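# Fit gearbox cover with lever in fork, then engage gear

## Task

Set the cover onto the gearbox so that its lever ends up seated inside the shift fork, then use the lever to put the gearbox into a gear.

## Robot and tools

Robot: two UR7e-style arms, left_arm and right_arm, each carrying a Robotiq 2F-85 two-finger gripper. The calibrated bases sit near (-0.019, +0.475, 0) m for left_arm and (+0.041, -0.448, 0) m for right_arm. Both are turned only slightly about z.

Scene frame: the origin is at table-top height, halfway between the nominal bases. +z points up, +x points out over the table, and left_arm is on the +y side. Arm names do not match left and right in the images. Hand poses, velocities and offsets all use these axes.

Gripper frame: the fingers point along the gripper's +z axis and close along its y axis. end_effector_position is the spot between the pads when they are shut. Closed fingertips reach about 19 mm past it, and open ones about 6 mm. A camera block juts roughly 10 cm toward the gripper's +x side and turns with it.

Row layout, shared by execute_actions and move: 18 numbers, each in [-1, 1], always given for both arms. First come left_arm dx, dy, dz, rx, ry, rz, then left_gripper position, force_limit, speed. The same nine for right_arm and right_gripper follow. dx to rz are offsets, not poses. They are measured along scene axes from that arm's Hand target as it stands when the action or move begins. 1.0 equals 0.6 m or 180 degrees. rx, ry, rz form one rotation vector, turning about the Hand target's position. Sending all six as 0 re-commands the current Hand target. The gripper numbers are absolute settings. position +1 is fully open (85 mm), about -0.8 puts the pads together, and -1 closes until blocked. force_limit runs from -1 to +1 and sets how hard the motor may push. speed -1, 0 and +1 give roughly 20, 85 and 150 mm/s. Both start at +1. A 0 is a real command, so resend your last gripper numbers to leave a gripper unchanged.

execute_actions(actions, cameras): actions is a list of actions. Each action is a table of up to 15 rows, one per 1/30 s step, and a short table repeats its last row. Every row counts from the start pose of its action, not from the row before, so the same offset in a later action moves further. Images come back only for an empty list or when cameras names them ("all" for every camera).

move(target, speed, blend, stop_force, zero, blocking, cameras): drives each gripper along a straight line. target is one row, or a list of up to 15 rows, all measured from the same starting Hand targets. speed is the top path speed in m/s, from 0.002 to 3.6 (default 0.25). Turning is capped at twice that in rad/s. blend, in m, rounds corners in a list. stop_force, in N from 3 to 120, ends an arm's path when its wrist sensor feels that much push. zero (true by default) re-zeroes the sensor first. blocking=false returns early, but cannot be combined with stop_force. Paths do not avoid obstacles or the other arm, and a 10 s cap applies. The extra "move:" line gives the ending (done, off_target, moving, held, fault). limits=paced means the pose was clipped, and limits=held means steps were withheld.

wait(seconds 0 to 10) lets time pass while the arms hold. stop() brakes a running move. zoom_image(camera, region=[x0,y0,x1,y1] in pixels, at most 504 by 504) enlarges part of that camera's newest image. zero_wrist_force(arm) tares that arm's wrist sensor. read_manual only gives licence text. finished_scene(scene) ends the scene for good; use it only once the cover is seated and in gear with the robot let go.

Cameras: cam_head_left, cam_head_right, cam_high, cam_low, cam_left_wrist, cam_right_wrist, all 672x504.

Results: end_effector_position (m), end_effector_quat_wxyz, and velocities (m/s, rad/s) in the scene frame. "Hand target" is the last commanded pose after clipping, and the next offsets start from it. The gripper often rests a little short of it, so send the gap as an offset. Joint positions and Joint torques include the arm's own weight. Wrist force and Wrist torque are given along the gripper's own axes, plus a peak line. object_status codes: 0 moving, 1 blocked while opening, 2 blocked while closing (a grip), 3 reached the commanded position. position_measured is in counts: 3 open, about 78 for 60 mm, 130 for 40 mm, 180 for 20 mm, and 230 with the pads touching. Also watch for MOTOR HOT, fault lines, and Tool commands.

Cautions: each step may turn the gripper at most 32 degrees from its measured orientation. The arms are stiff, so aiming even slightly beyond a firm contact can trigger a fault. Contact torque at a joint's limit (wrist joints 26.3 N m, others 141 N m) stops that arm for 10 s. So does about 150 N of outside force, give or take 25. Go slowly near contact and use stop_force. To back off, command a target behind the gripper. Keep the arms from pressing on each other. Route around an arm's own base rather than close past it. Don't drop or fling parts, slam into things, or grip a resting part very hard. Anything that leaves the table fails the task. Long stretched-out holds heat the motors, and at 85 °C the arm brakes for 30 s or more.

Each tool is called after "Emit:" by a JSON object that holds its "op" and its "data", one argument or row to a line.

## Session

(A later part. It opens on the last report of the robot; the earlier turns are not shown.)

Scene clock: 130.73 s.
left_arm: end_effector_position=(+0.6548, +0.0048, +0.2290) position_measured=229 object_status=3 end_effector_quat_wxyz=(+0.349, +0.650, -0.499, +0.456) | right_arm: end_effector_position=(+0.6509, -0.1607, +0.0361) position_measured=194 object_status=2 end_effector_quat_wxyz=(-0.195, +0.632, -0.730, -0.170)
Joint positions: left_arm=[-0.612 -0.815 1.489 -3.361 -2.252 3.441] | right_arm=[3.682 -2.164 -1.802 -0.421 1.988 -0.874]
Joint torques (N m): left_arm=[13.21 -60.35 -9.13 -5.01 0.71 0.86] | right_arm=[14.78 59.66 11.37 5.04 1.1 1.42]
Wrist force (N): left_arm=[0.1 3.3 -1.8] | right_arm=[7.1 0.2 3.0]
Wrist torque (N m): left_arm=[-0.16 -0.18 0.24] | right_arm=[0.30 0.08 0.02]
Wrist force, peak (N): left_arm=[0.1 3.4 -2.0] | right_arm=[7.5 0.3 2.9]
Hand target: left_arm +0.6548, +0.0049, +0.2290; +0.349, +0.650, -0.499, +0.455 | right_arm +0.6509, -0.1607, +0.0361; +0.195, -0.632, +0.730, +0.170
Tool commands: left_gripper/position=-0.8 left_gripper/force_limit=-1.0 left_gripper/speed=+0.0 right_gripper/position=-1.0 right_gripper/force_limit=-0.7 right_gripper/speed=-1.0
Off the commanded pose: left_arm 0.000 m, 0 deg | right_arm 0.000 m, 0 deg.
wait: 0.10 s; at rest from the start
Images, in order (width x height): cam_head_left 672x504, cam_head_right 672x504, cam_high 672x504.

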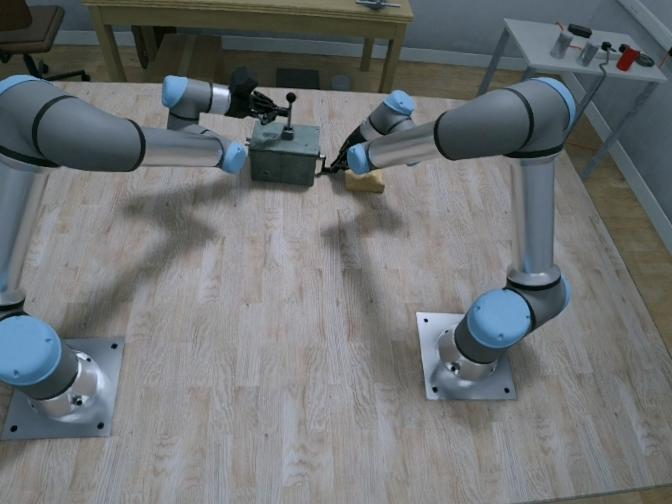

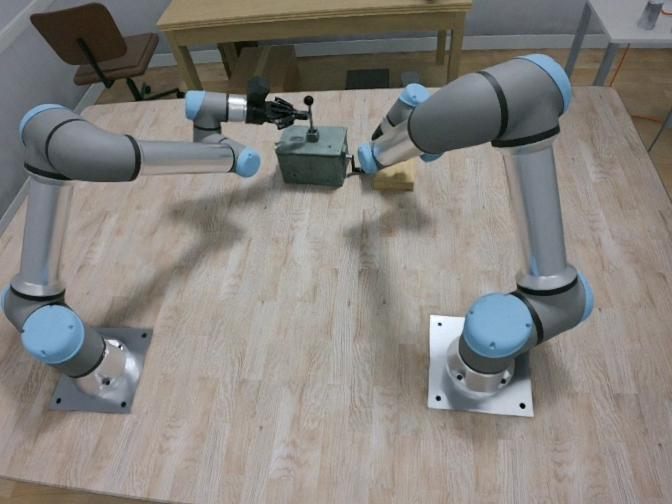

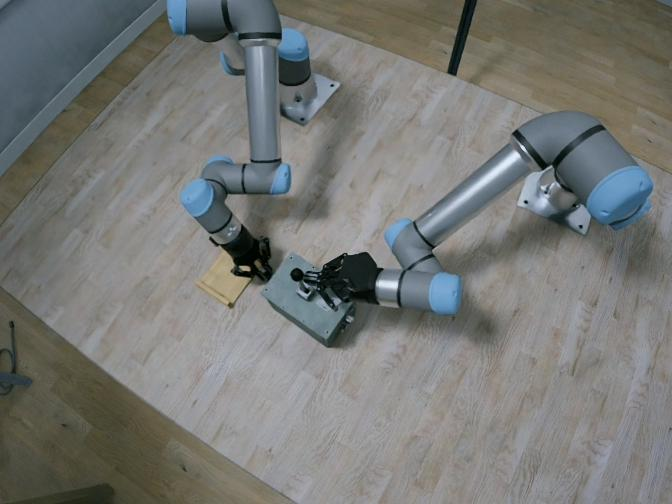

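Emit:
{"op": "move", "data": {
  "target": [0.003, 0.0206, 0, 0, 0, 0, -0.8, -1, 0, 0, 0, 0, 0, 0, 0, -0.42, -0.7, -1],
  "speed": 0.05,
  "cameras": ["cam_right_wrist", "cam_left_wrist", "cam_low", "cam_head_right"]
}}

Emit:
{"op": "zoom_image", "data": {
  "camera": "cam_low",
  "region": [380, 180, 510, 310]
}}

Emit:
{"op": "zoom_image", "data": {
  "camera": "cam_right_wrist",
  "region": [210, 120, 500, 420]
}}

Scene clock: 131.73 s.
left_arm: end_effector_position=(+0.6567, +0.0174, +0.2290) position_measured=229 object_status=3 end_effector_quat_wxyz=(+0.349, +0.650, -0.499, +0.455) | right_arm: end_effector_position=(+0.6509, -0.1606, +0.0362) position_measured=182 object_status=3 end_effector_quat_wxyz=(-0.195, +0.632, -0.730, -0.170)
Joint positions: left_arm=[-0.594 -0.822 1.501 -3.36 -2.268 3.451] | right_arm=[3.682 -2.164 -1.802 -0.421 1.988 -0.874]
Joint torques (N m): left_arm=[-13.66 -56.95 -21.93 -0.9 0.26 -0.21] | right_arm=[4.14 47.71 12.54 3.93 0.87 1.34]
Wrist force (N): left_arm=[1.0 -0.7 -0.3] | right_arm=[1.0 1.9 0.8]
Wrist torque (N m): left_arm=[-0.13 -0.20 0.04] | right_arm=[0.29 -0.02 0.05]
Wrist force, peak (N): left_arm=[0.8 3.6 -1.9] | right_arm=[7.7 0.0 3.1]
Hand target: left_arm +0.6566, +0.0172, +0.2290; +0.349, +0.650, -0.499, +0.455 | right_arm +0.6509, -0.1607, +0.0361; +0.195, -0.632, +0.730, +0.170
Off the commanded pose: left_arm 0.000 m, 0 deg | right_arm 0.000 m, 0 deg.
move: done
camera_calibration:
cam_left_wrist: T_world_to_cam=[[-0.972485, -0.232847, 0.00739455, 0.644692], [-0.157219, 0.63254, -0.758403, 0.27897], [0.171915, -0.738698, -0.651744, 0.180387], [0, 0, 0, 1]] pos_world=[0.639801, 0.106906, 0.324371]
cam_right_wrist: T_world_to_cam=[[-0.99066, 0.13296, 0.030225, 0.671153], [0.109839, 0.646831, 0.754682, 0.0287188], [0.0807923, 0.750953, -0.655394, 0.221422], [0, 0, 0, 1]] pos_world=[0.643841, -0.27409, 0.103159]
Images, in order (width x height): cam_head_right 672x504, cam_low 672x504, cam_left_wrist 672x504, cam_right_wrist 672x504.

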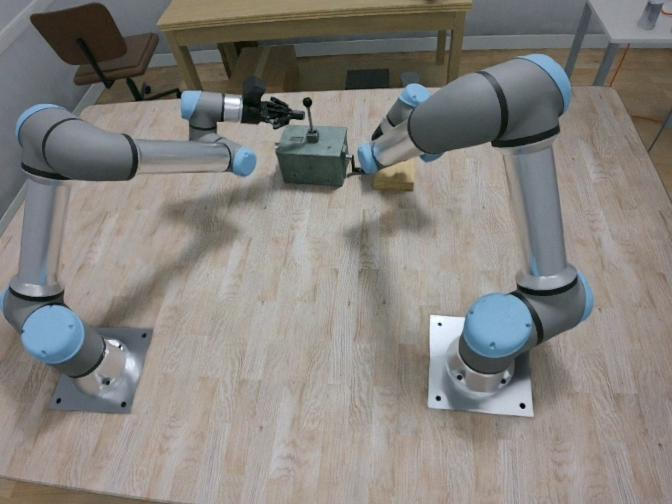

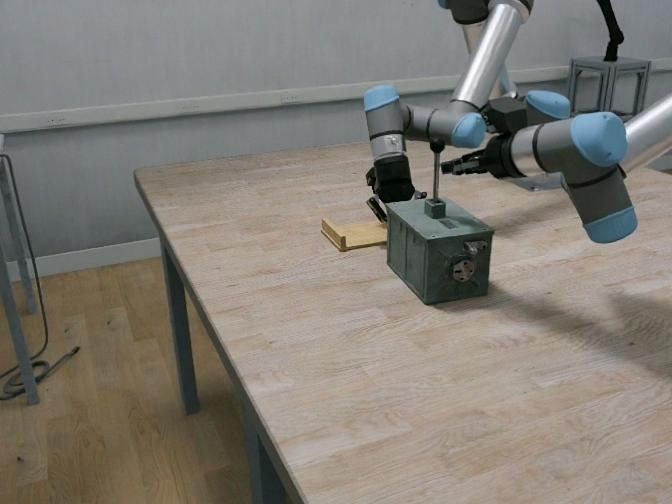

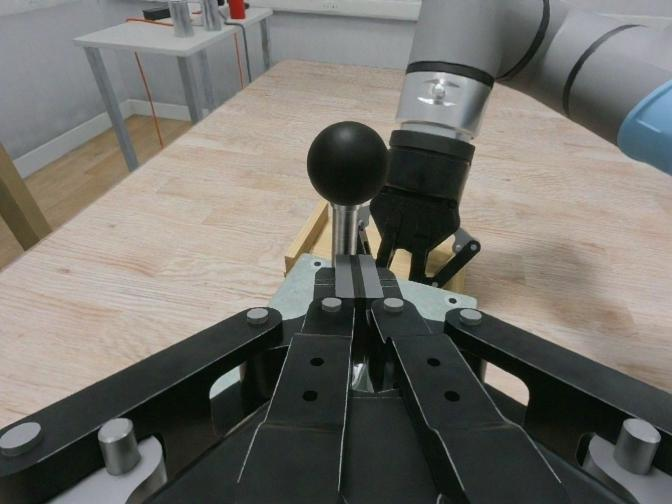

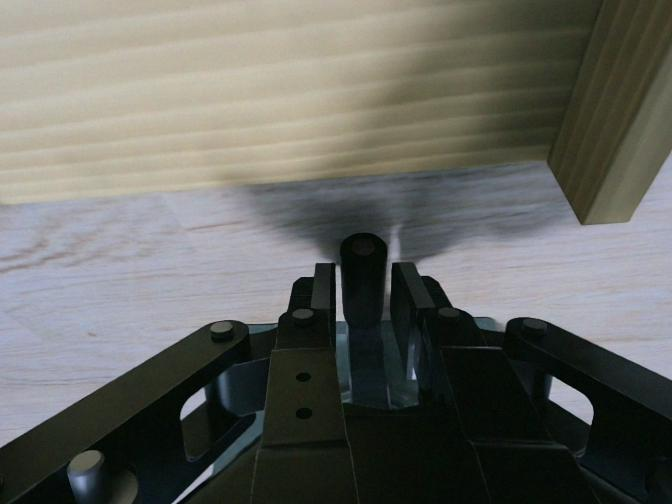

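Scaled by 3.877.

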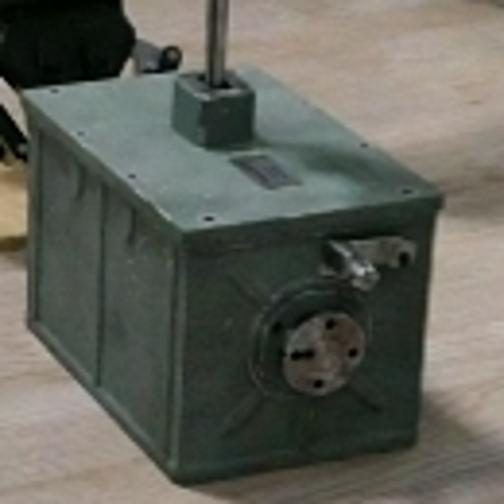

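Scaled by 1.680.

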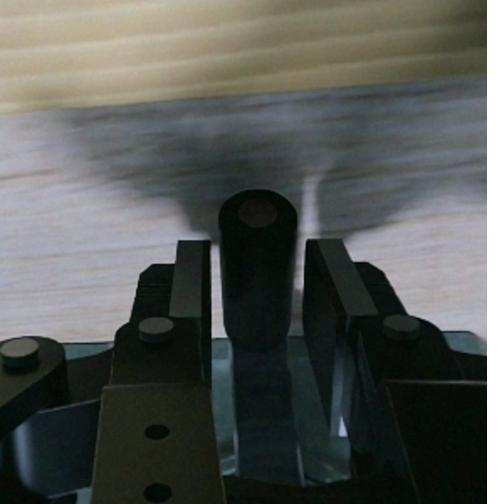

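Emit:
{"op": "move", "data": {
  "target": [0, 0, 0, 0, 0, 0, -0.8, -1, 0, 0.0231, -0.0033, 0.003, 0, 0, 0, -0.42, -0.7, -1],
  "speed": 0.02,
  "stop_force": 10,
  "cameras": ["cam_right_wrist", "cam_left_wrist", "cam_low"]
}}

Emit:
{"op": "zoom_image", "data": {
  "camera": "cam_right_wrist",
  "region": [210, 120, 500, 420]
}}

Scene clock: 133.77 s.
left_arm: end_effector_position=(+0.6566, +0.0172, +0.2290) position_measured=229 object_status=3 end_effector_quat_wxyz=(+0.349, +0.650, -0.499, +0.455) | right_arm: end_effector_position=(+0.6648, -0.1627, +0.0379) position_measured=182 object_status=3 end_effector_quat_wxyz=(-0.195, +0.632, -0.730, -0.170)
Joint positions: left_arm=[-0.595 -0.822 1.501 -3.36 -2.268 3.451] | right_arm=[3.669 -2.181 -1.76 -0.451 1.992 -0.888]
Joint torques (N m): left_arm=[-14.3 -50.31 -35.22 -4.7 1.51 -1.48] | right_arm=[10.93 57.17 8.76 4.85 -0.85 1.63]
Wrist force (N): left_arm=[0.8 -0.5 -0.1] | right_arm=[0.7 2.4 1.0]
Wrist torque (N m): left_arm=[-0.09 -0.16 0.04] | right_arm=[0.30 0.04 0.05]
Wrist force, peak (N): left_arm=[1.1 -0.7 -0.2] | right_arm=[0.8 3.5 1.1]
Hand target: left_arm +0.6566, +0.0172, +0.2290; +0.349, +0.650, -0.499, +0.455 | right_arm +0.6648, -0.1627, +0.0379; +0.195, -0.632, +0.730, +0.170
Off the commanded pose: left_arm 0.000 m, 0 deg | right_arm 0.000 m, 0 deg.
move: done
camera_calibration:
cam_left_wrist: T_world_to_cam=[[-0.972485, -0.232847, 0.00739455, 0.644548], [-0.157219, 0.63254, -0.758403, 0.279005], [0.171915, -0.738698, -0.651744, 0.180191], [0, 0, 0, 1]] pos_world=[0.639701, 0.106706, 0.324271]
cam_right_wrist: T_world_to_cam=[[-0.99065, 0.133024, 0.0302999, 0.68515], [0.109937, 0.646816, 0.754681, 0.0271236], [0.0807921, 0.750955, -0.655392, 0.223056], [0, 0, 0, 1]] pos_world=[0.657741, -0.27619, 0.104959]
Images, in order (width x height): cam_low 672x504, cam_left_wrist 672x504, cam_right_wrist 672x504.

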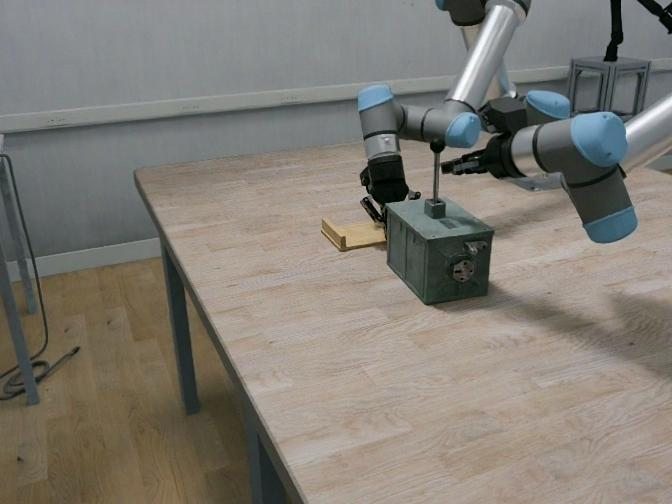

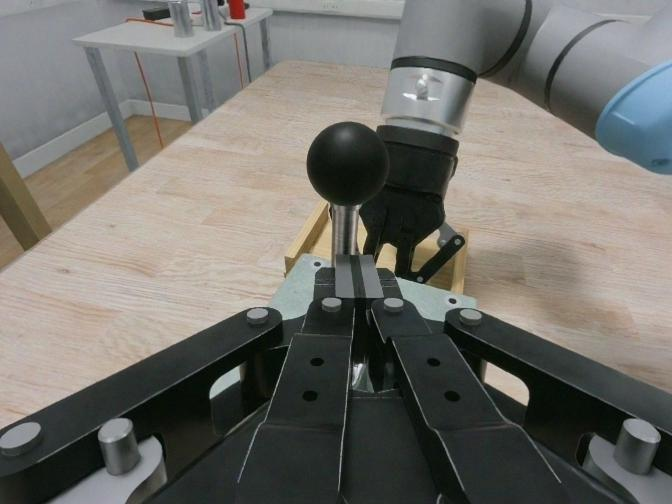

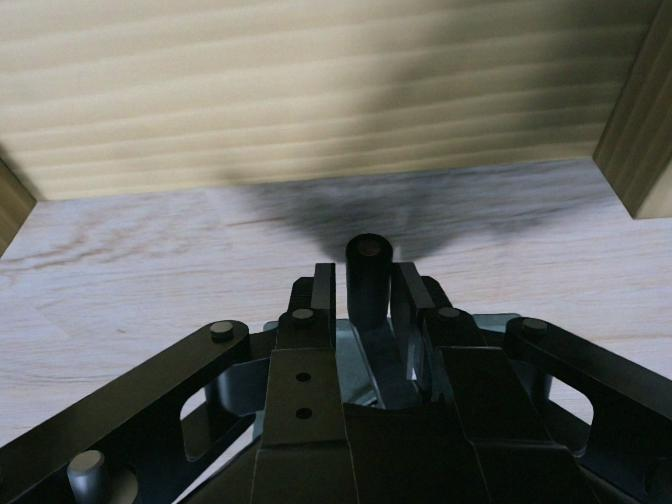

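Scaled by 1.680.

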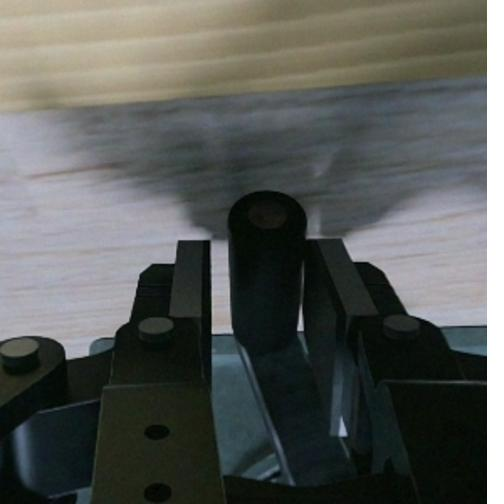

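Emit:
{"op": "move", "data": {
  "target": [0.0085, -0.0099, 0, 0, 0, 0, -0.8, -1, 0, 0, 0, 0, 0, 0, 0, -0.42, -0.7, -1],
  "speed": 0.02,
  "stop_force": 6,
  "cameras": ["cam_left_wrist"]
}}

Emit:
{"op": "move", "data": {
  "target": [-0.0063, -0.0412, 0, 0, 0, 0, -0.8, -1, 0, 0, 0, 0, 0, 0, 0, -0.42, -0.7, -1],
  "speed": 0.012,
  "stop_force": 7,
  "cameras": ["cam_left_wrist", "cam_low", "cam_right_wrist"]
}}

Emit:
{"op": "zoom_image", "data": {
  "camera": "cam_low",
  "region": [370, 120, 530, 310]
}}

Scene clock: 135.73 s.
left_arm: end_effector_position=(+0.6612, +0.0119, +0.2290) position_measured=229 object_status=3 end_effector_quat_wxyz=(+0.349, +0.650, -0.499, +0.455) | right_arm: end_effector_position=(+0.6648, -0.1627, +0.0379) position_measured=182 object_status=3 end_effector_quat_wxyz=(-0.195, +0.632, -0.730, -0.170)
Joint positions: left_arm=[-0.598 -0.81 1.478 -3.35 -2.265 3.449] | right_arm=[3.669 -2.181 -1.76 -0.451 1.992 -0.888]
Joint torques (N m): left_arm=[11.07 -66.62 -8.81 -5.35 -3.27 1.38] | right_arm=[10.99 57.28 9.88 4.78 -0.33 1.72]
Wrist force (N): left_arm=[-0.2 -0.3 -2.0] | right_arm=[1.1 1.6 0.9]
Wrist torque (N m): left_arm=[-0.09 -0.18 0.21] | right_arm=[0.22 -0.02 0.05]
Wrist force, peak (N): left_arm=[-1.6 0.6 -7.6] | right_arm=[1.2 2.5 0.7]
Hand target: left_arm +0.6612, +0.0119, +0.2290; +0.349, +0.650, -0.499, +0.455 (not the last commanded pose) | right_arm +0.6648, -0.1627, +0.0379; +0.195, -0.632, +0.730, +0.170
Off the commanded pose: left_arm 0.001 m, 0 deg | right_arm 0.000 m, 0 deg.
move: contact (left_arm)
camera_calibration:
cam_left_wrist: T_world_to_cam=[[-0.9725, -0.232786, 0.00732113, 0.647718], [-0.157125, 0.632564, -0.758403, 0.283078], [0.171914, -0.738697, -0.651745, 0.175568], [0, 0, 0, 1]] pos_world=[0.644202, 0.101406, 0.324371]
Images, in order (width x height): cam_left_wrist 672x504.

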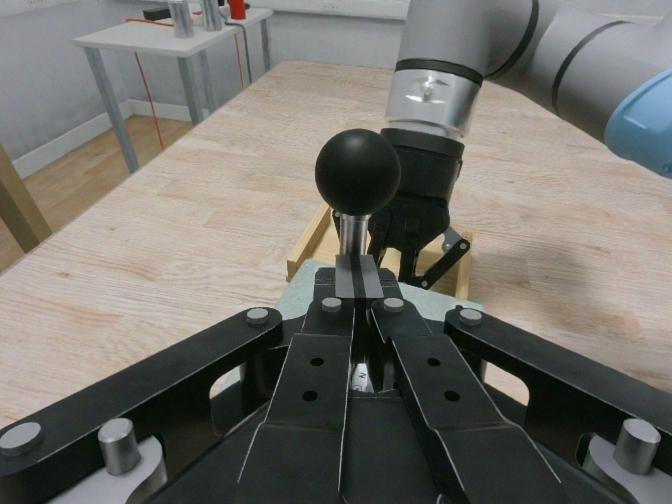

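Scene clock: 136.90 s.
left_arm: end_effector_position=(+0.6610, +0.0115, +0.2290) position_measured=229 object_status=3 end_effector_quat_wxyz=(+0.349, +0.650, -0.499, +0.455) | right_arm: end_effector_position=(+0.6648, -0.1627, +0.0379) position_measured=182 object_status=3 end_effector_quat_wxyz=(-0.195, +0.632, -0.730, -0.170)
Joint positions: left_arm=[-0.598 -0.81 1.478 -3.35 -2.264 3.449] | right_arm=[3.669 -2.181 -1.76 -0.451 1.992 -0.888]
Joint torques (N m): left_arm=[11.09 -65.86 -8.3 -0.9 -3.3 2.07] | right_arm=[11.38 56.41 10.03 4.62 -0.08 1.63]
Wrist force (N): left_arm=[0.2 -0.2 -2.2] | right_arm=[1.0 1.5 0.7]
Wrist torque (N m): left_arm=[-0.11 -0.16 0.19] | right_arm=[0.23 -0.02 0.05]
Wrist force, peak (N): left_arm=[-3.1 -2.3 -8.8] | right_arm=[1.4 1.9 0.9]
Hand target: left_arm +0.6610, +0.0115, +0.2290; +0.349, +0.650, -0.499, +0.455 (not the last commanded pose) | right_arm +0.6648, -0.1627, +0.0379; +0.195, -0.632, +0.730, +0.170
Off the commanded pose: left_arm 0.025 m, 0 deg | right_arm 0.000 m, 0 deg.
move: contact (left_arm)
camera_calibration:
cam_left_wrist: T_world_to_cam=[[-0.972496, -0.232804, 0.00730597, 0.647509], [-0.157137, 0.63261, -0.758362, 0.283292], [0.171928, -0.738652, -0.651793, 0.175153], [0, 0, 0, 1]] pos_world=[0.644102, 0.100906, 0.324271]
cam_right_wrist: T_world_to_cam=[[-0.990651, 0.133014, 0.0302887, 0.68515], [0.109922, 0.646818, 0.754681, 0.0271339], [0.0807921, 0.750955, -0.655393, 0.223056], [0, 0, 0, 1]] pos_world=[0.657741, -0.27619, 0.104959]
Images, in order (width x height): cam_low 672x504, cam_left_wrist 672x504, cam_right_wrist 672x504.

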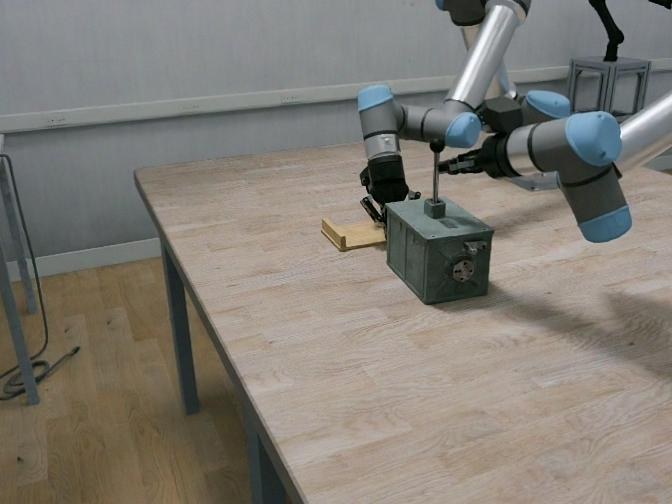

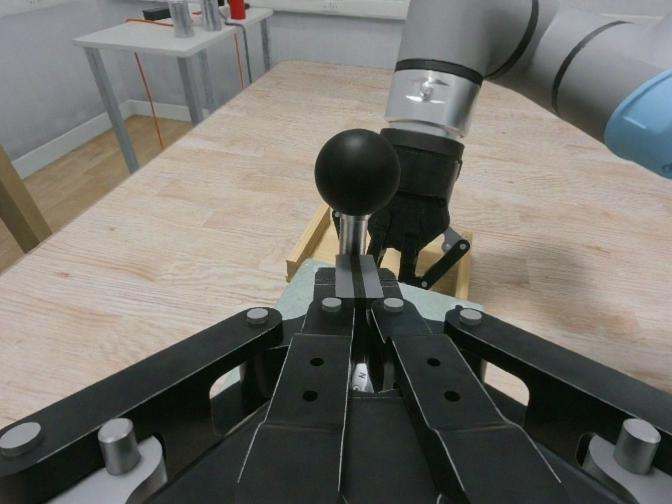

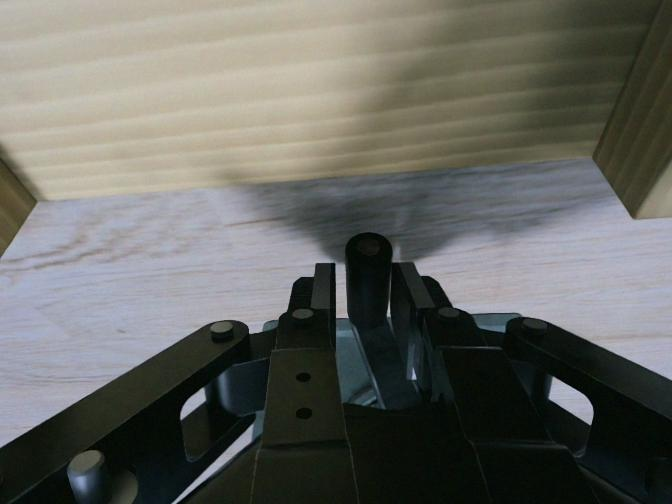

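Scaled by 2.653.

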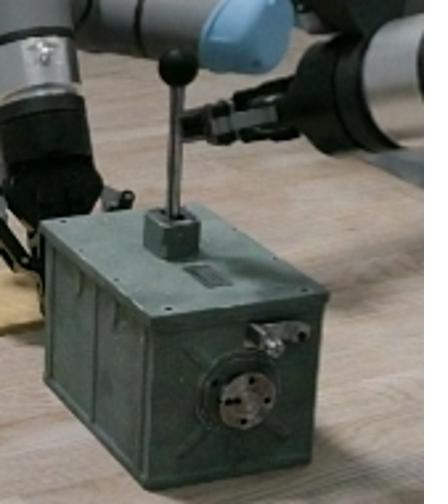

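Emit:
{"op": "move", "data": {
  "target": [-0.0015, -0.0099, 0, 0, 0, 0, -0.8, -1, 0, 0.018, -0.0027, 0.0075, 0, 0, 0, -0.42, -0.7, -1],
  "speed": 0.01,
  "stop_force": 6,
  "cameras": ["cam_left_wrist", "cam_low", "cam_right_wrist"]
}}

Emit:
{"op": "zoom_image", "data": {
  "camera": "cam_low",
  "region": [370, 120, 530, 310]
}}

Scene clock: 139.27 s.
left_arm: end_effector_position=(+0.6609, +0.0105, +0.2290) position_measured=229 object_status=3 end_effector_quat_wxyz=(+0.349, +0.650, -0.499, +0.455) | right_arm: end_effector_position=(+0.6756, -0.1643, +0.0424) position_measured=182 object_status=3 end_effector_quat_wxyz=(-0.195, +0.632, -0.730, -0.170)
Joint positions: left_arm=[-0.6 -0.81 1.477 -3.35 -2.263 3.448] | right_arm=[3.659 -2.19 -1.726 -0.481 1.995 -0.899]
Joint torques (N m): left_arm=[10.95 -64.95 -8.29 -3.78 -1.98 1.47] | right_arm=[8.42 51.2 9.77 4.65 -0.38 1.17]
Wrist force (N): left_arm=[0.4 -0.5 -2.5] | right_arm=[-0.9 4.3 0.4]
Wrist torque (N m): left_arm=[-0.12 -0.16 0.21] | right_arm=[0.21 -0.03 0.08]
Wrist force, peak (N): left_arm=[-2.2 -2.7 -7.5] | right_arm=[1.5 5.2 0.0]
Hand target: left_arm +0.6609, +0.0105, +0.2290; +0.349, +0.650, -0.499, +0.455 (not the last commanded pose) | right_arm +0.6756, -0.1643, +0.0424; +0.195, -0.632, +0.730, +0.170
Off the commanded pose: left_arm 0.005 m, 0 deg | right_arm 0.000 m, 0 deg.
move: contact (left_arm)
camera_calibration:
cam_left_wrist: T_world_to_cam=[[-0.972448, -0.233002, 0.0073568, 0.64715], [-0.157324, 0.63266, -0.758281, 0.283999], [0.172027, -0.738547, -0.651886, 0.174388], [0, 0, 0, 1]] pos_world=[0.644001, 0.0999061, 0.324271]
cam_right_wrist: T_world_to_cam=[[-0.990639, 0.133087, 0.0303748, 0.695927], [0.110034, 0.646801, 0.754679, 0.0235057], [0.0807919, 0.750957, -0.65539, 0.226334], [0, 0, 0, 1]] pos_world=[0.66854, -0.27779, 0.109459]
Images, in order (width x height): cam_low 672x504, cam_left_wrist 672x504, cam_right_wrist 672x504.

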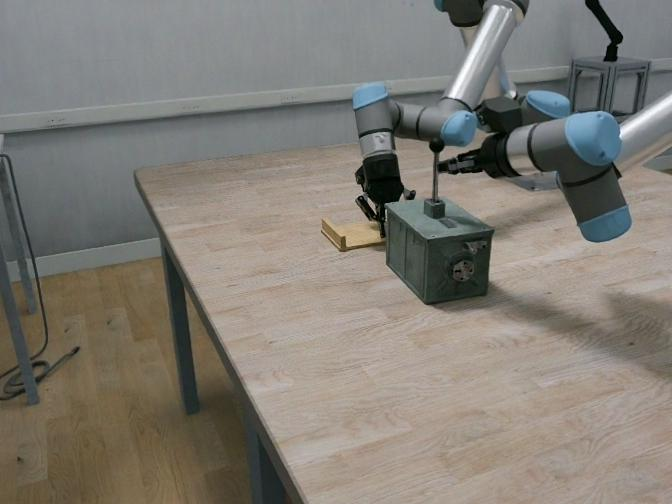

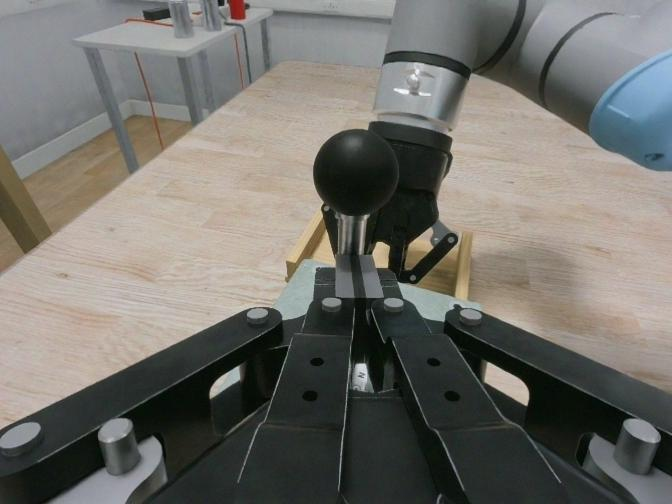

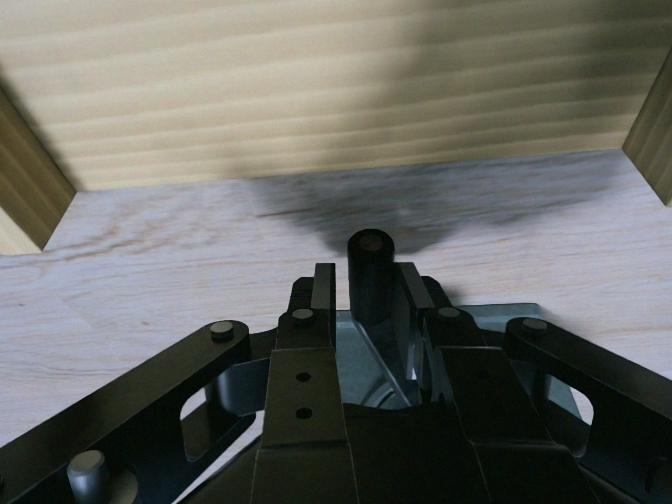

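Scaled by 2.653.

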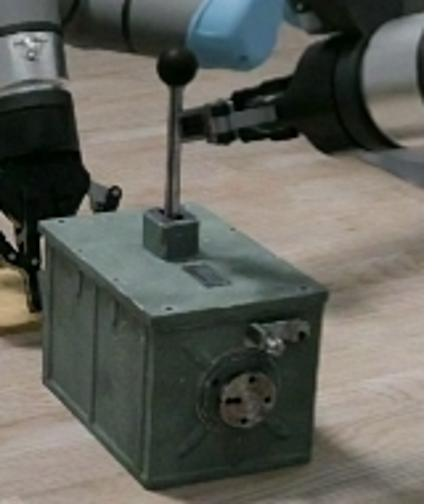

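Emit:
{"op": "move", "data": {
  "target": [-0.0015, -0.0099, 0, 0, 0, 0, -0.8, -1, 0, 0.0154, -0.0022, 0.012, 0, 0, 0, -0.42, -0.7, -1],
  "speed": 0.01,
  "stop_force": 7,
  "cameras": ["cam_left_wrist", "cam_low", "cam_right_wrist"]
}}

Emit:
{"op": "zoom_image", "data": {
  "camera": "cam_low",
  "region": [370, 120, 530, 310]
}}

Scene clock: 141.67 s.
left_arm: end_effector_position=(+0.6600, +0.0045, +0.2290) position_measured=229 object_status=3 end_effector_quat_wxyz=(+0.349, +0.650, -0.499, +0.455) | right_arm: end_effector_position=(+0.6848, -0.1656, +0.0496) position_measured=182 object_status=3 end_effector_quat_wxyz=(-0.195, +0.632, -0.730, -0.170)
Joint positions: left_arm=[-0.609 -0.806 1.472 -3.35 -2.255 3.443] | right_arm=[3.65 -2.193 -1.694 -0.514 1.998 -0.908]
Joint torques (N m): left_arm=[0.95 -54.21 -23.63 -5.05 -3.39 0.55] | right_arm=[9.4 39.29 9.29 4.78 1.05 1.34]
Wrist force (N): left_arm=[-2.0 -2.5 -8.0] | right_arm=[1.1 1.8 0.8]
Wrist torque (N m): left_arm=[-0.06 -0.14 0.19] | right_arm=[0.28 -0.03 0.04]
Wrist force, peak (N): left_arm=[-2.3 -3.0 -8.1] | right_arm=[-0.2 5.3 0.8]
Hand target: left_arm +0.6600, +0.0045, +0.2290; +0.349, +0.650, -0.499, +0.455 | right_arm +0.6848, -0.1656, +0.0496; +0.195, -0.632, +0.730, +0.170
Off the commanded pose: left_arm 0.000 m, 0 deg | right_arm 0.000 m, 0 deg.
move: done
camera_calibration:
cam_left_wrist: T_world_to_cam=[[-0.972448, -0.233002, 0.0073568, 0.644877], [-0.157324, 0.63266, -0.758281, 0.287653], [0.172027, -0.738547, -0.651886, 0.170111], [0, 0, 0, 1]] pos_world=[0.643101, 0.0939061, 0.324271]
cam_right_wrist: T_world_to_cam=[[-0.990639, 0.133087, 0.0303748, 0.704996], [0.110034, 0.646801, 0.754679, 0.0179006], [0.0807919, 0.750957, -0.65539, 0.231286], [0, 0, 0, 1]] pos_world=[0.67774, -0.27909, 0.116659]
Images, in order (width x height): cam_low 672x504, cam_left_wrist 672x504, cam_right_wrist 672x504.

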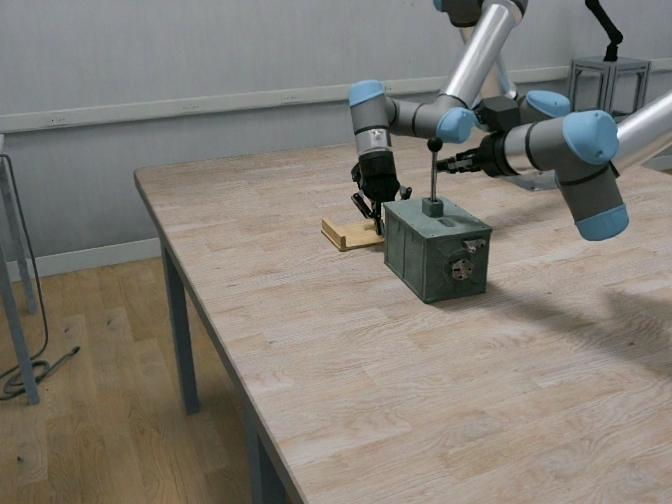

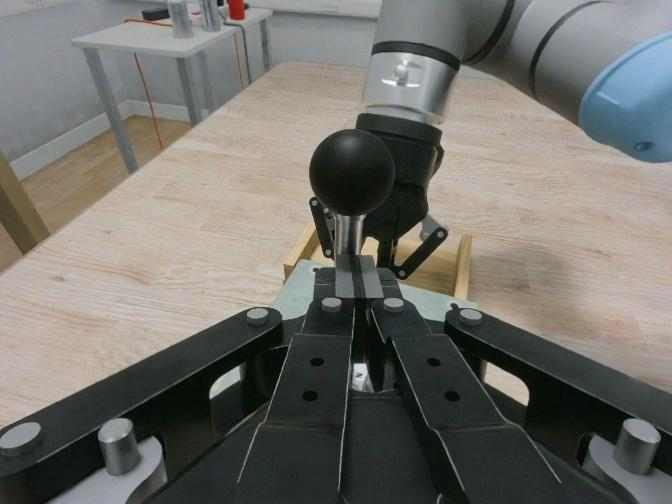

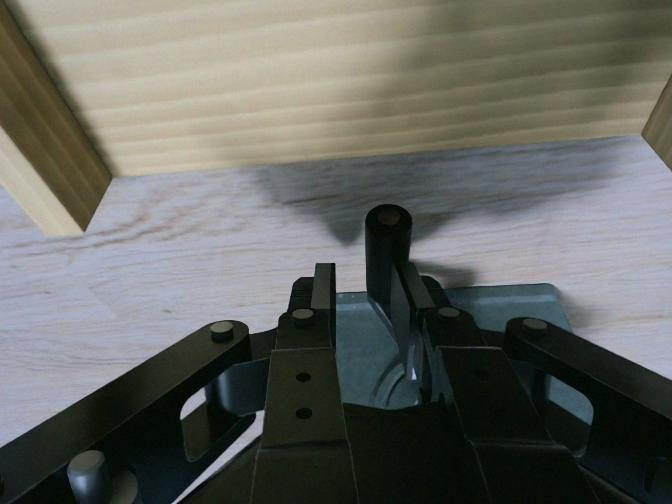

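Scaled by 2.653.

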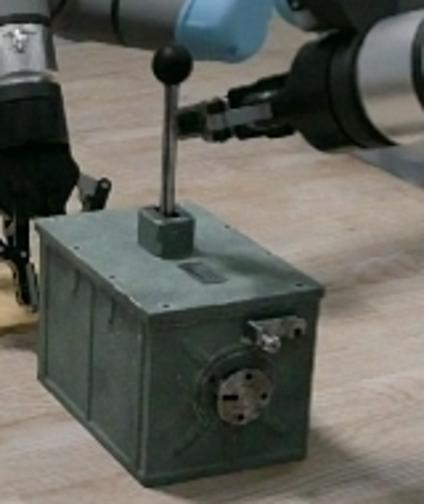

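Emit:
{"op": "move", "data": {
  "target": [0.0005, 0.0033, 0, 0, 0, 0, -0.8, -1, 0, -0.0022, -0.0145, 0, 0, 0, 0, -0.42, -0.7, -1],
  "speed": 0.02,
  "cameras": ["cam_right_wrist"]
}}

Emit:
{"op": "zoom_image", "data": {
  "camera": "cam_right_wrist",
  "region": [210, 120, 600, 420]
}}

Scene clock: 148.03 s.
left_arm: end_effector_position=(+0.6603, +0.0065, +0.2290) position_measured=229 object_status=3 end_effector_quat_wxyz=(+0.349, +0.650, -0.499, +0.455) | right_arm: end_effector_position=(+0.6835, -0.1745, +0.0496) position_measured=182 object_status=3 end_effector_quat_wxyz=(-0.195, +0.632, -0.730, -0.170)
Joint positions: left_arm=[-0.606 -0.808 1.474 -3.35 -2.258 3.445] | right_arm=[3.639 -2.186 -1.706 -0.515 2.001 -0.92]
Joint torques (N m): left_arm=[8.68 -65.58 -9.83 -0.69 -3.14 1.92] | right_arm=[3.24 50.95 19.13 1.82 1.87 -0.19]
Wrist force (N): left_arm=[0.9 -0.5 -0.1] | right_arm=[1.0 1.9 0.6]
Wrist torque (N m): left_arm=[-0.09 -0.19 0.05] | right_arm=[0.29 -0.01 0.04]
Wrist force, peak (N): left_arm=[-2.0 -2.5 -8.1] | right_arm=[1.2 2.3 0.6]
Hand target: left_arm +0.6603, +0.0065, +0.2290; +0.349, +0.650, -0.499, +0.455 | right_arm +0.6835, -0.1743, +0.0496; +0.195, -0.632, +0.730, +0.170
Off the commanded pose: left_arm 0.000 m, 0 deg | right_arm 0.000 m, 0 deg.
move: done
camera_calibration:
cam_right_wrist: T_world_to_cam=[[-0.990651, 0.133014, 0.0302887, 0.70489], [0.109922, 0.646818, 0.754681, 0.023881], [0.0807921, 0.750955, -0.655393, 0.238074], [0, 0, 0, 1]] pos_world=[0.676441, -0.28799, 0.116659]
Images, in order (width x height): cam_right_wrist 672x504.

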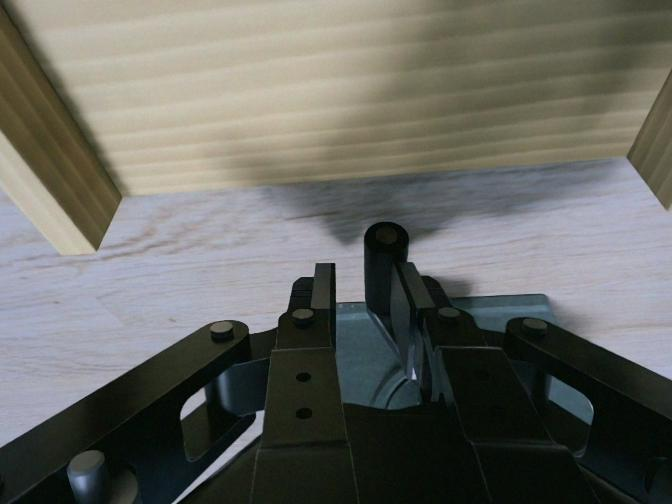

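Scaled by 1.292.

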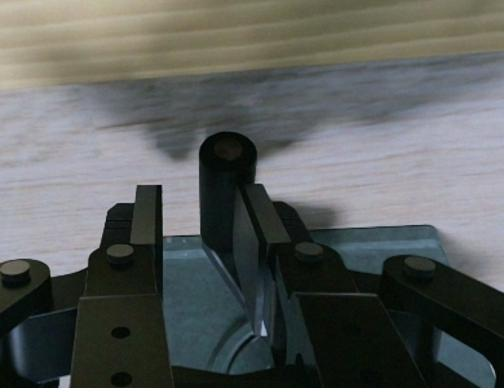

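Emit:
{"op": "wait", "data": {
  "seconds": 0.1,
  "cameras": ["cam_head_right", "cam_left_wrist", "cam_high", "cam_low"]
}}

Emit:
{"op": "zoom_image", "data": {
  "camera": "cam_high",
  "region": [240, 220, 390, 360]
}}

Emit:
{"op": "zoom_image", "data": {
  "camera": "cam_head_right",
  "region": [260, 90, 420, 210]
}}

Emit:
{"op": "zoom_image", "data": {
  "camera": "cam_left_wrist",
  "region": [230, 100, 530, 340]
}}

Scene clock: 148.70 s.
left_arm: end_effector_position=(+0.6603, +0.0065, +0.2290) position_measured=229 object_status=3 end_effector_quat_wxyz=(+0.349, +0.650, -0.499, +0.455) | right_arm: end_effector_position=(+0.6835, -0.1743, +0.0497) position_measured=182 object_status=3 end_effector_quat_wxyz=(-0.195, +0.632, -0.730, -0.170)
Joint positions: left_arm=[-0.606 -0.808 1.474 -3.35 -2.258 3.445] | right_arm=[3.639 -2.186 -1.706 -0.515 2.001 -0.92]
Joint torques (N m): left_arm=[-0.27 -63.76 -16.26 -0.72 -0.59 0.25] | right_arm=[10.21 32.47 30.12 2.69 -0.42 1.75]
Wrist force (N): left_arm=[0.7 -0.6 -0.1] | right_arm=[1.0 1.9 0.5]
Wrist torque (N m): left_arm=[-0.10 -0.16 0.05] | right_arm=[0.29 -0.01 0.05]
Wrist force, peak (N): left_arm=[0.9 -0.7 -0.3] | right_arm=[0.9 2.2 0.6]
Hand target: left_arm +0.6603, +0.0065, +0.2290; +0.349, +0.650, -0.499, +0.455 | right_arm +0.6835, -0.1743, +0.0496; +0.195, -0.632, +0.730, +0.170
Tool commands: left_gripper/position=-0.8 left_gripper/force_limit=-1.0 left_gripper/speed=+0.0 right_gripper/position=-0.42 right_gripper/force_limit=-0.7 right_gripper/speed=-1.0
Off the commanded pose: left_arm 0.000 m, 0 deg | right_arm 0.000 m, 0 deg.
wait: 0.10 s; at rest from the start
camera_calibration:
cam_left_wrist: T_world_to_cam=[[-0.972448, -0.233002, 0.0073568, 0.645658], [-0.157324, 0.63266, -0.758281, 0.286372], [0.172027, -0.738547, -0.651886, 0.171611], [0, 0, 0, 1]] pos_world=[0.643401, 0.0960061, 0.324271]
Images, in order (width x height): cam_head_right 672x504, cam_high 672x504, cam_low 672x504, cam_left_wrist 672x504.

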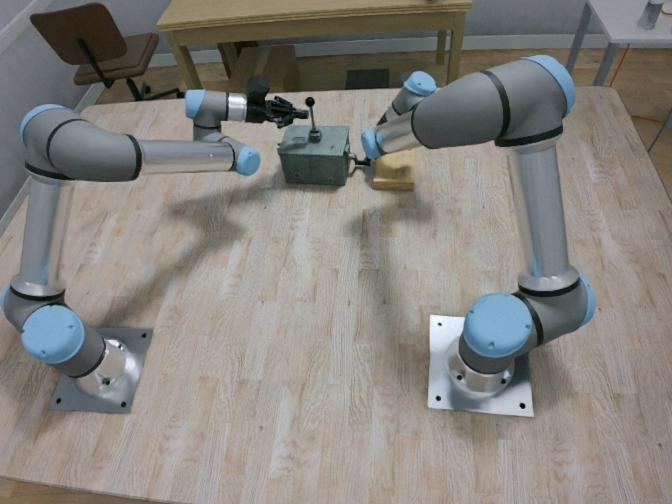

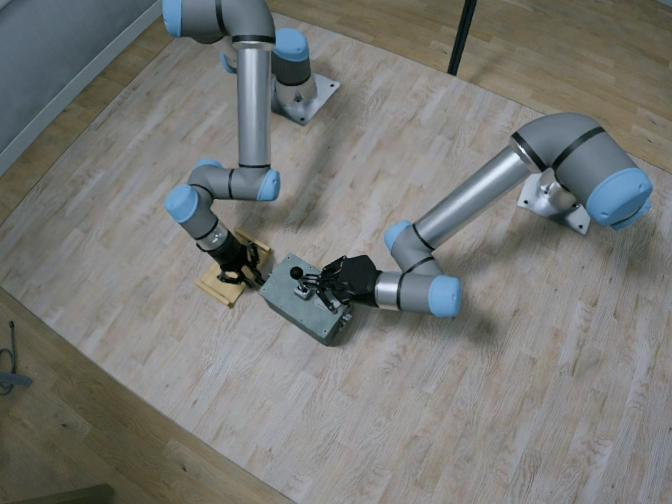

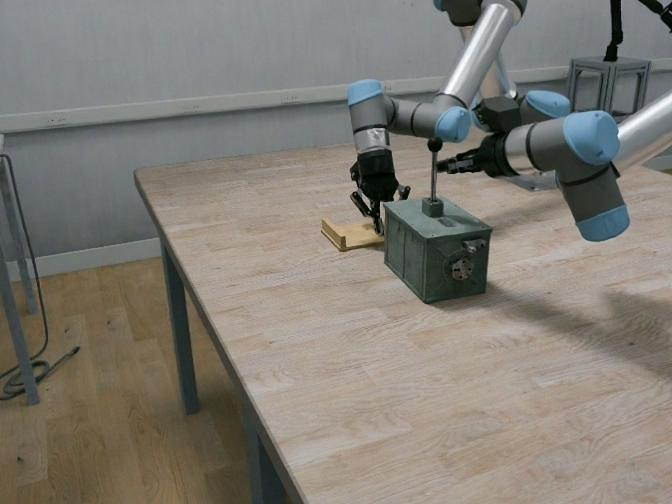

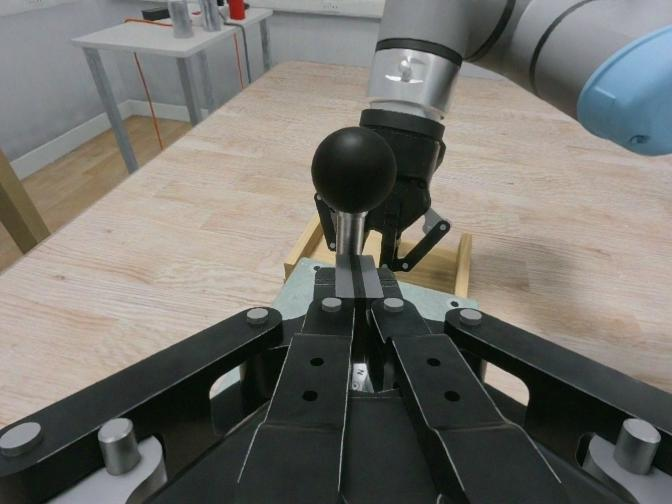

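Scaled by 3.360.

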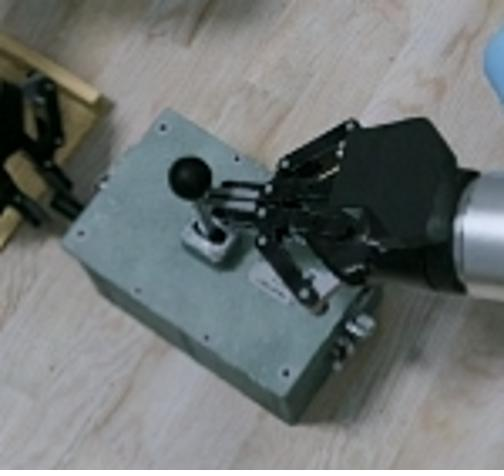

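Scaled by 3.150.

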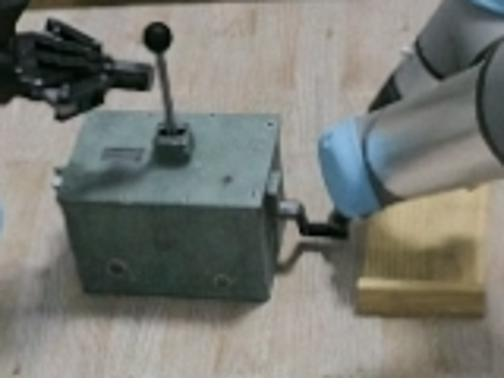

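Scaled by 1.680.

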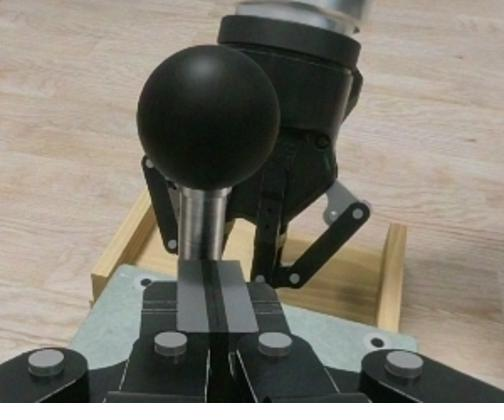

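Emit:
{"op": "move", "data": {
  "target": [0.0, 0.0, 0, 0, 0, 0, -0.8, -1, 0, -0.0057, 0.0067, -0.0117, 0, 0, 0, -0.42, -0.7, -1],
  "speed": 0.02,
  "stop_force": 5,
  "cameras": ["cam_right_wrist"]
}}

Emit:
{"op": "zoom_image", "data": {
  "camera": "cam_right_wrist",
  "region": [210, 120, 600, 420]
}}

Scene clock: 150.77 s.
left_arm: end_effector_position=(+0.6603, +0.0065, +0.2290) position_measured=229 object_status=3 end_effector_quat_wxyz=(+0.349, +0.650, -0.499, +0.455) | right_arm: end_effector_position=(+0.6818, -0.1723, +0.0462) position_measured=182 object_status=3 end_effector_quat_wxyz=(-0.195, +0.632, -0.730, -0.170)
Joint positions: left_arm=[-0.606 -0.808 1.474 -3.35 -2.258 3.445] | right_arm=[3.643 -2.19 -1.711 -0.503 2 -0.916]
Joint torques (N m): left_arm=[-13.44 -56.49 -33.65 -0.76 1.6 -0.96] | right_arm=[-11.15 57.74 29.49 4.98 1.48 -1.97]
Wrist force (N): left_arm=[0.7 -0.6 -0.2] | right_arm=[-0.2 3.9 -0.5]
Wrist torque (N m): left_arm=[-0.12 -0.16 0.05] | right_arm=[0.21 -0.10 0.00]
Wrist force, peak (N): left_arm=[0.9 -0.7 -0.3] | right_arm=[-0.8 6.1 -7.0]
Hand target: left_arm +0.6603, +0.0065, +0.2290; +0.349, +0.650, -0.499, +0.455 | right_arm +0.6818, -0.1723, +0.0462; +0.195, -0.632, +0.730, +0.170 (not the last commanded pose)
Off the commanded pose: left_arm 0.000 m, 0 deg | right_arm 0.004 m, 0 deg.
move: contact (right_arm)
camera_calibration:
cam_right_wrist: T_world_to_cam=[[-0.990662, 0.132947, 0.030233, 0.703011], [0.109831, 0.646783, 0.754724, 0.0252571], [0.0807842, 0.750997, -0.655345, 0.234343], [0, 0, 0, 1]] pos_world=[0.674741, -0.28579, 0.113259]
Images, in order (width x height): cam_right_wrist 672x504.

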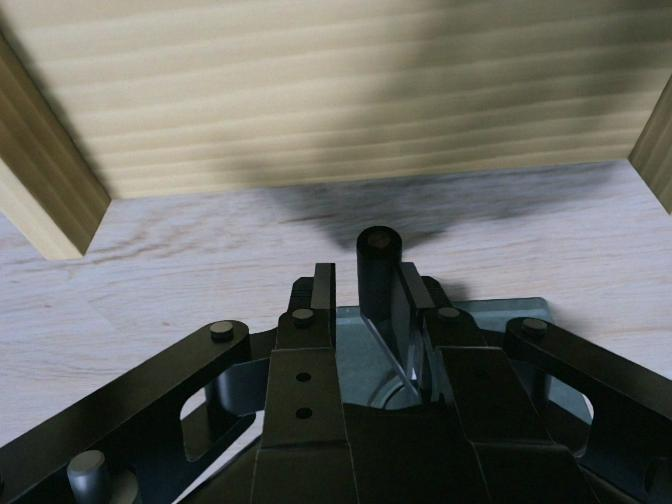

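Scaled by 1.292.

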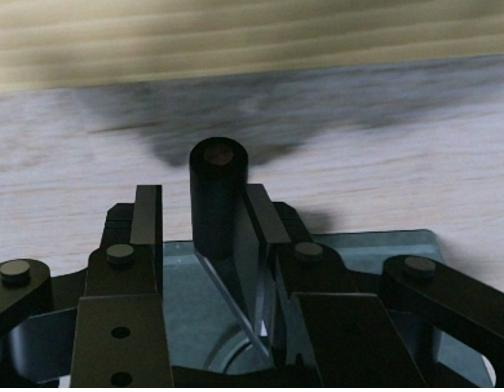

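Emit:
{"op": "move", "data": {
  "target": [
    [0.0, 0.0, 0, 0, 0, 0, -0.8, -1, 0, -0.0057, -0.0041, 0.0072, 0, 0, 0, 0.0, -0.7, -1],
    [0.0, 0.0, 0, 0, 0, 0, -0.8, -1, 0, -0.0062, 0.0058, -0.0115, 0, 0, 0, 0.0, -0.7, -1]
  ],
  "speed": 0.03,
  "cameras": ["cam_right_wrist"]
}}

Emit:
{"op": "zoom_image", "data": {
  "camera": "cam_right_wrist",
  "region": [210, 120, 600, 420]
}}

Scene clock: 152.33 s.
left_arm: end_effector_position=(+0.6603, +0.0065, +0.2290) position_measured=229 object_status=3 end_effector_quat_wxyz=(+0.349, +0.650, -0.499, +0.455) | right_arm: end_effector_position=(+0.6781, -0.1687, +0.0391) position_measured=128 object_status=0 end_effector_quat_wxyz=(-0.195, +0.632, -0.730, -0.170) end_effector_velocity=(-0.001, +0.000, +0.000) end_effector_angular_velocity=(-0.001, +0.003, +0.000)
Joint positions: left_arm=[-0.606 -0.808 1.474 -3.35 -2.258 3.445] | right_arm=[3.651 -2.197 -1.723 -0.48 1.998 -0.908]
Joint velocities: left_arm=[within noise] | right_arm=[0 0.001 0 -0.005 0 0]
Joint torques (N m): left_arm=[-13.63 -56.09 -34.07 -0.79 1.58 -0.99] | right_arm=[-2.78 59.25 12.06 1.53 -0.14 0.4]
Wrist force (N): left_arm=[0.8 -0.5 -0.2] | right_arm=[1.2 1.6 0.9]
Wrist torque (N m): left_arm=[-0.09 -0.16 0.05] | right_arm=[0.25 -0.05 -0.05]
Wrist force, peak (N): left_arm=[1.1 -0.5 -0.3] | right_arm=[-0.8 4.2 -0.5]
Hand target: left_arm +0.6603, +0.0065, +0.2290; +0.349, +0.650, -0.499, +0.455 | right_arm +0.6781, -0.1688, +0.0393; +0.195, -0.632, +0.730, +0.170
Off the commanded pose: left_arm 0.000 m, 0 deg | right_arm 0.000 m, 0 deg.
move: done
camera_calibration:
cam_right_wrist: T_world_to_cam=[[-0.99065, 0.133024, 0.0302999, 0.699088], [0.109937, 0.646816, 0.754681, 0.0286367], [0.0807921, 0.750955, -0.655392, 0.227273], [0, 0, 0, 1]] pos_world=[0.671041, -0.28219, 0.106159]
Images, in order (width x height): cam_right_wrist 672x504.

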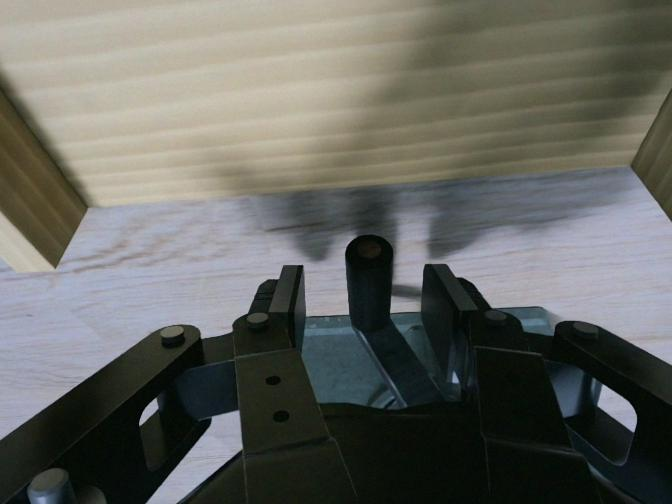

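Scaled by 1.292.

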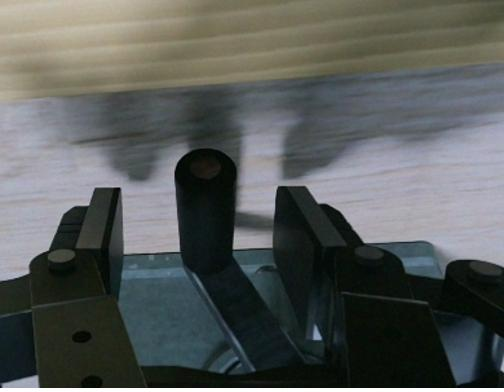

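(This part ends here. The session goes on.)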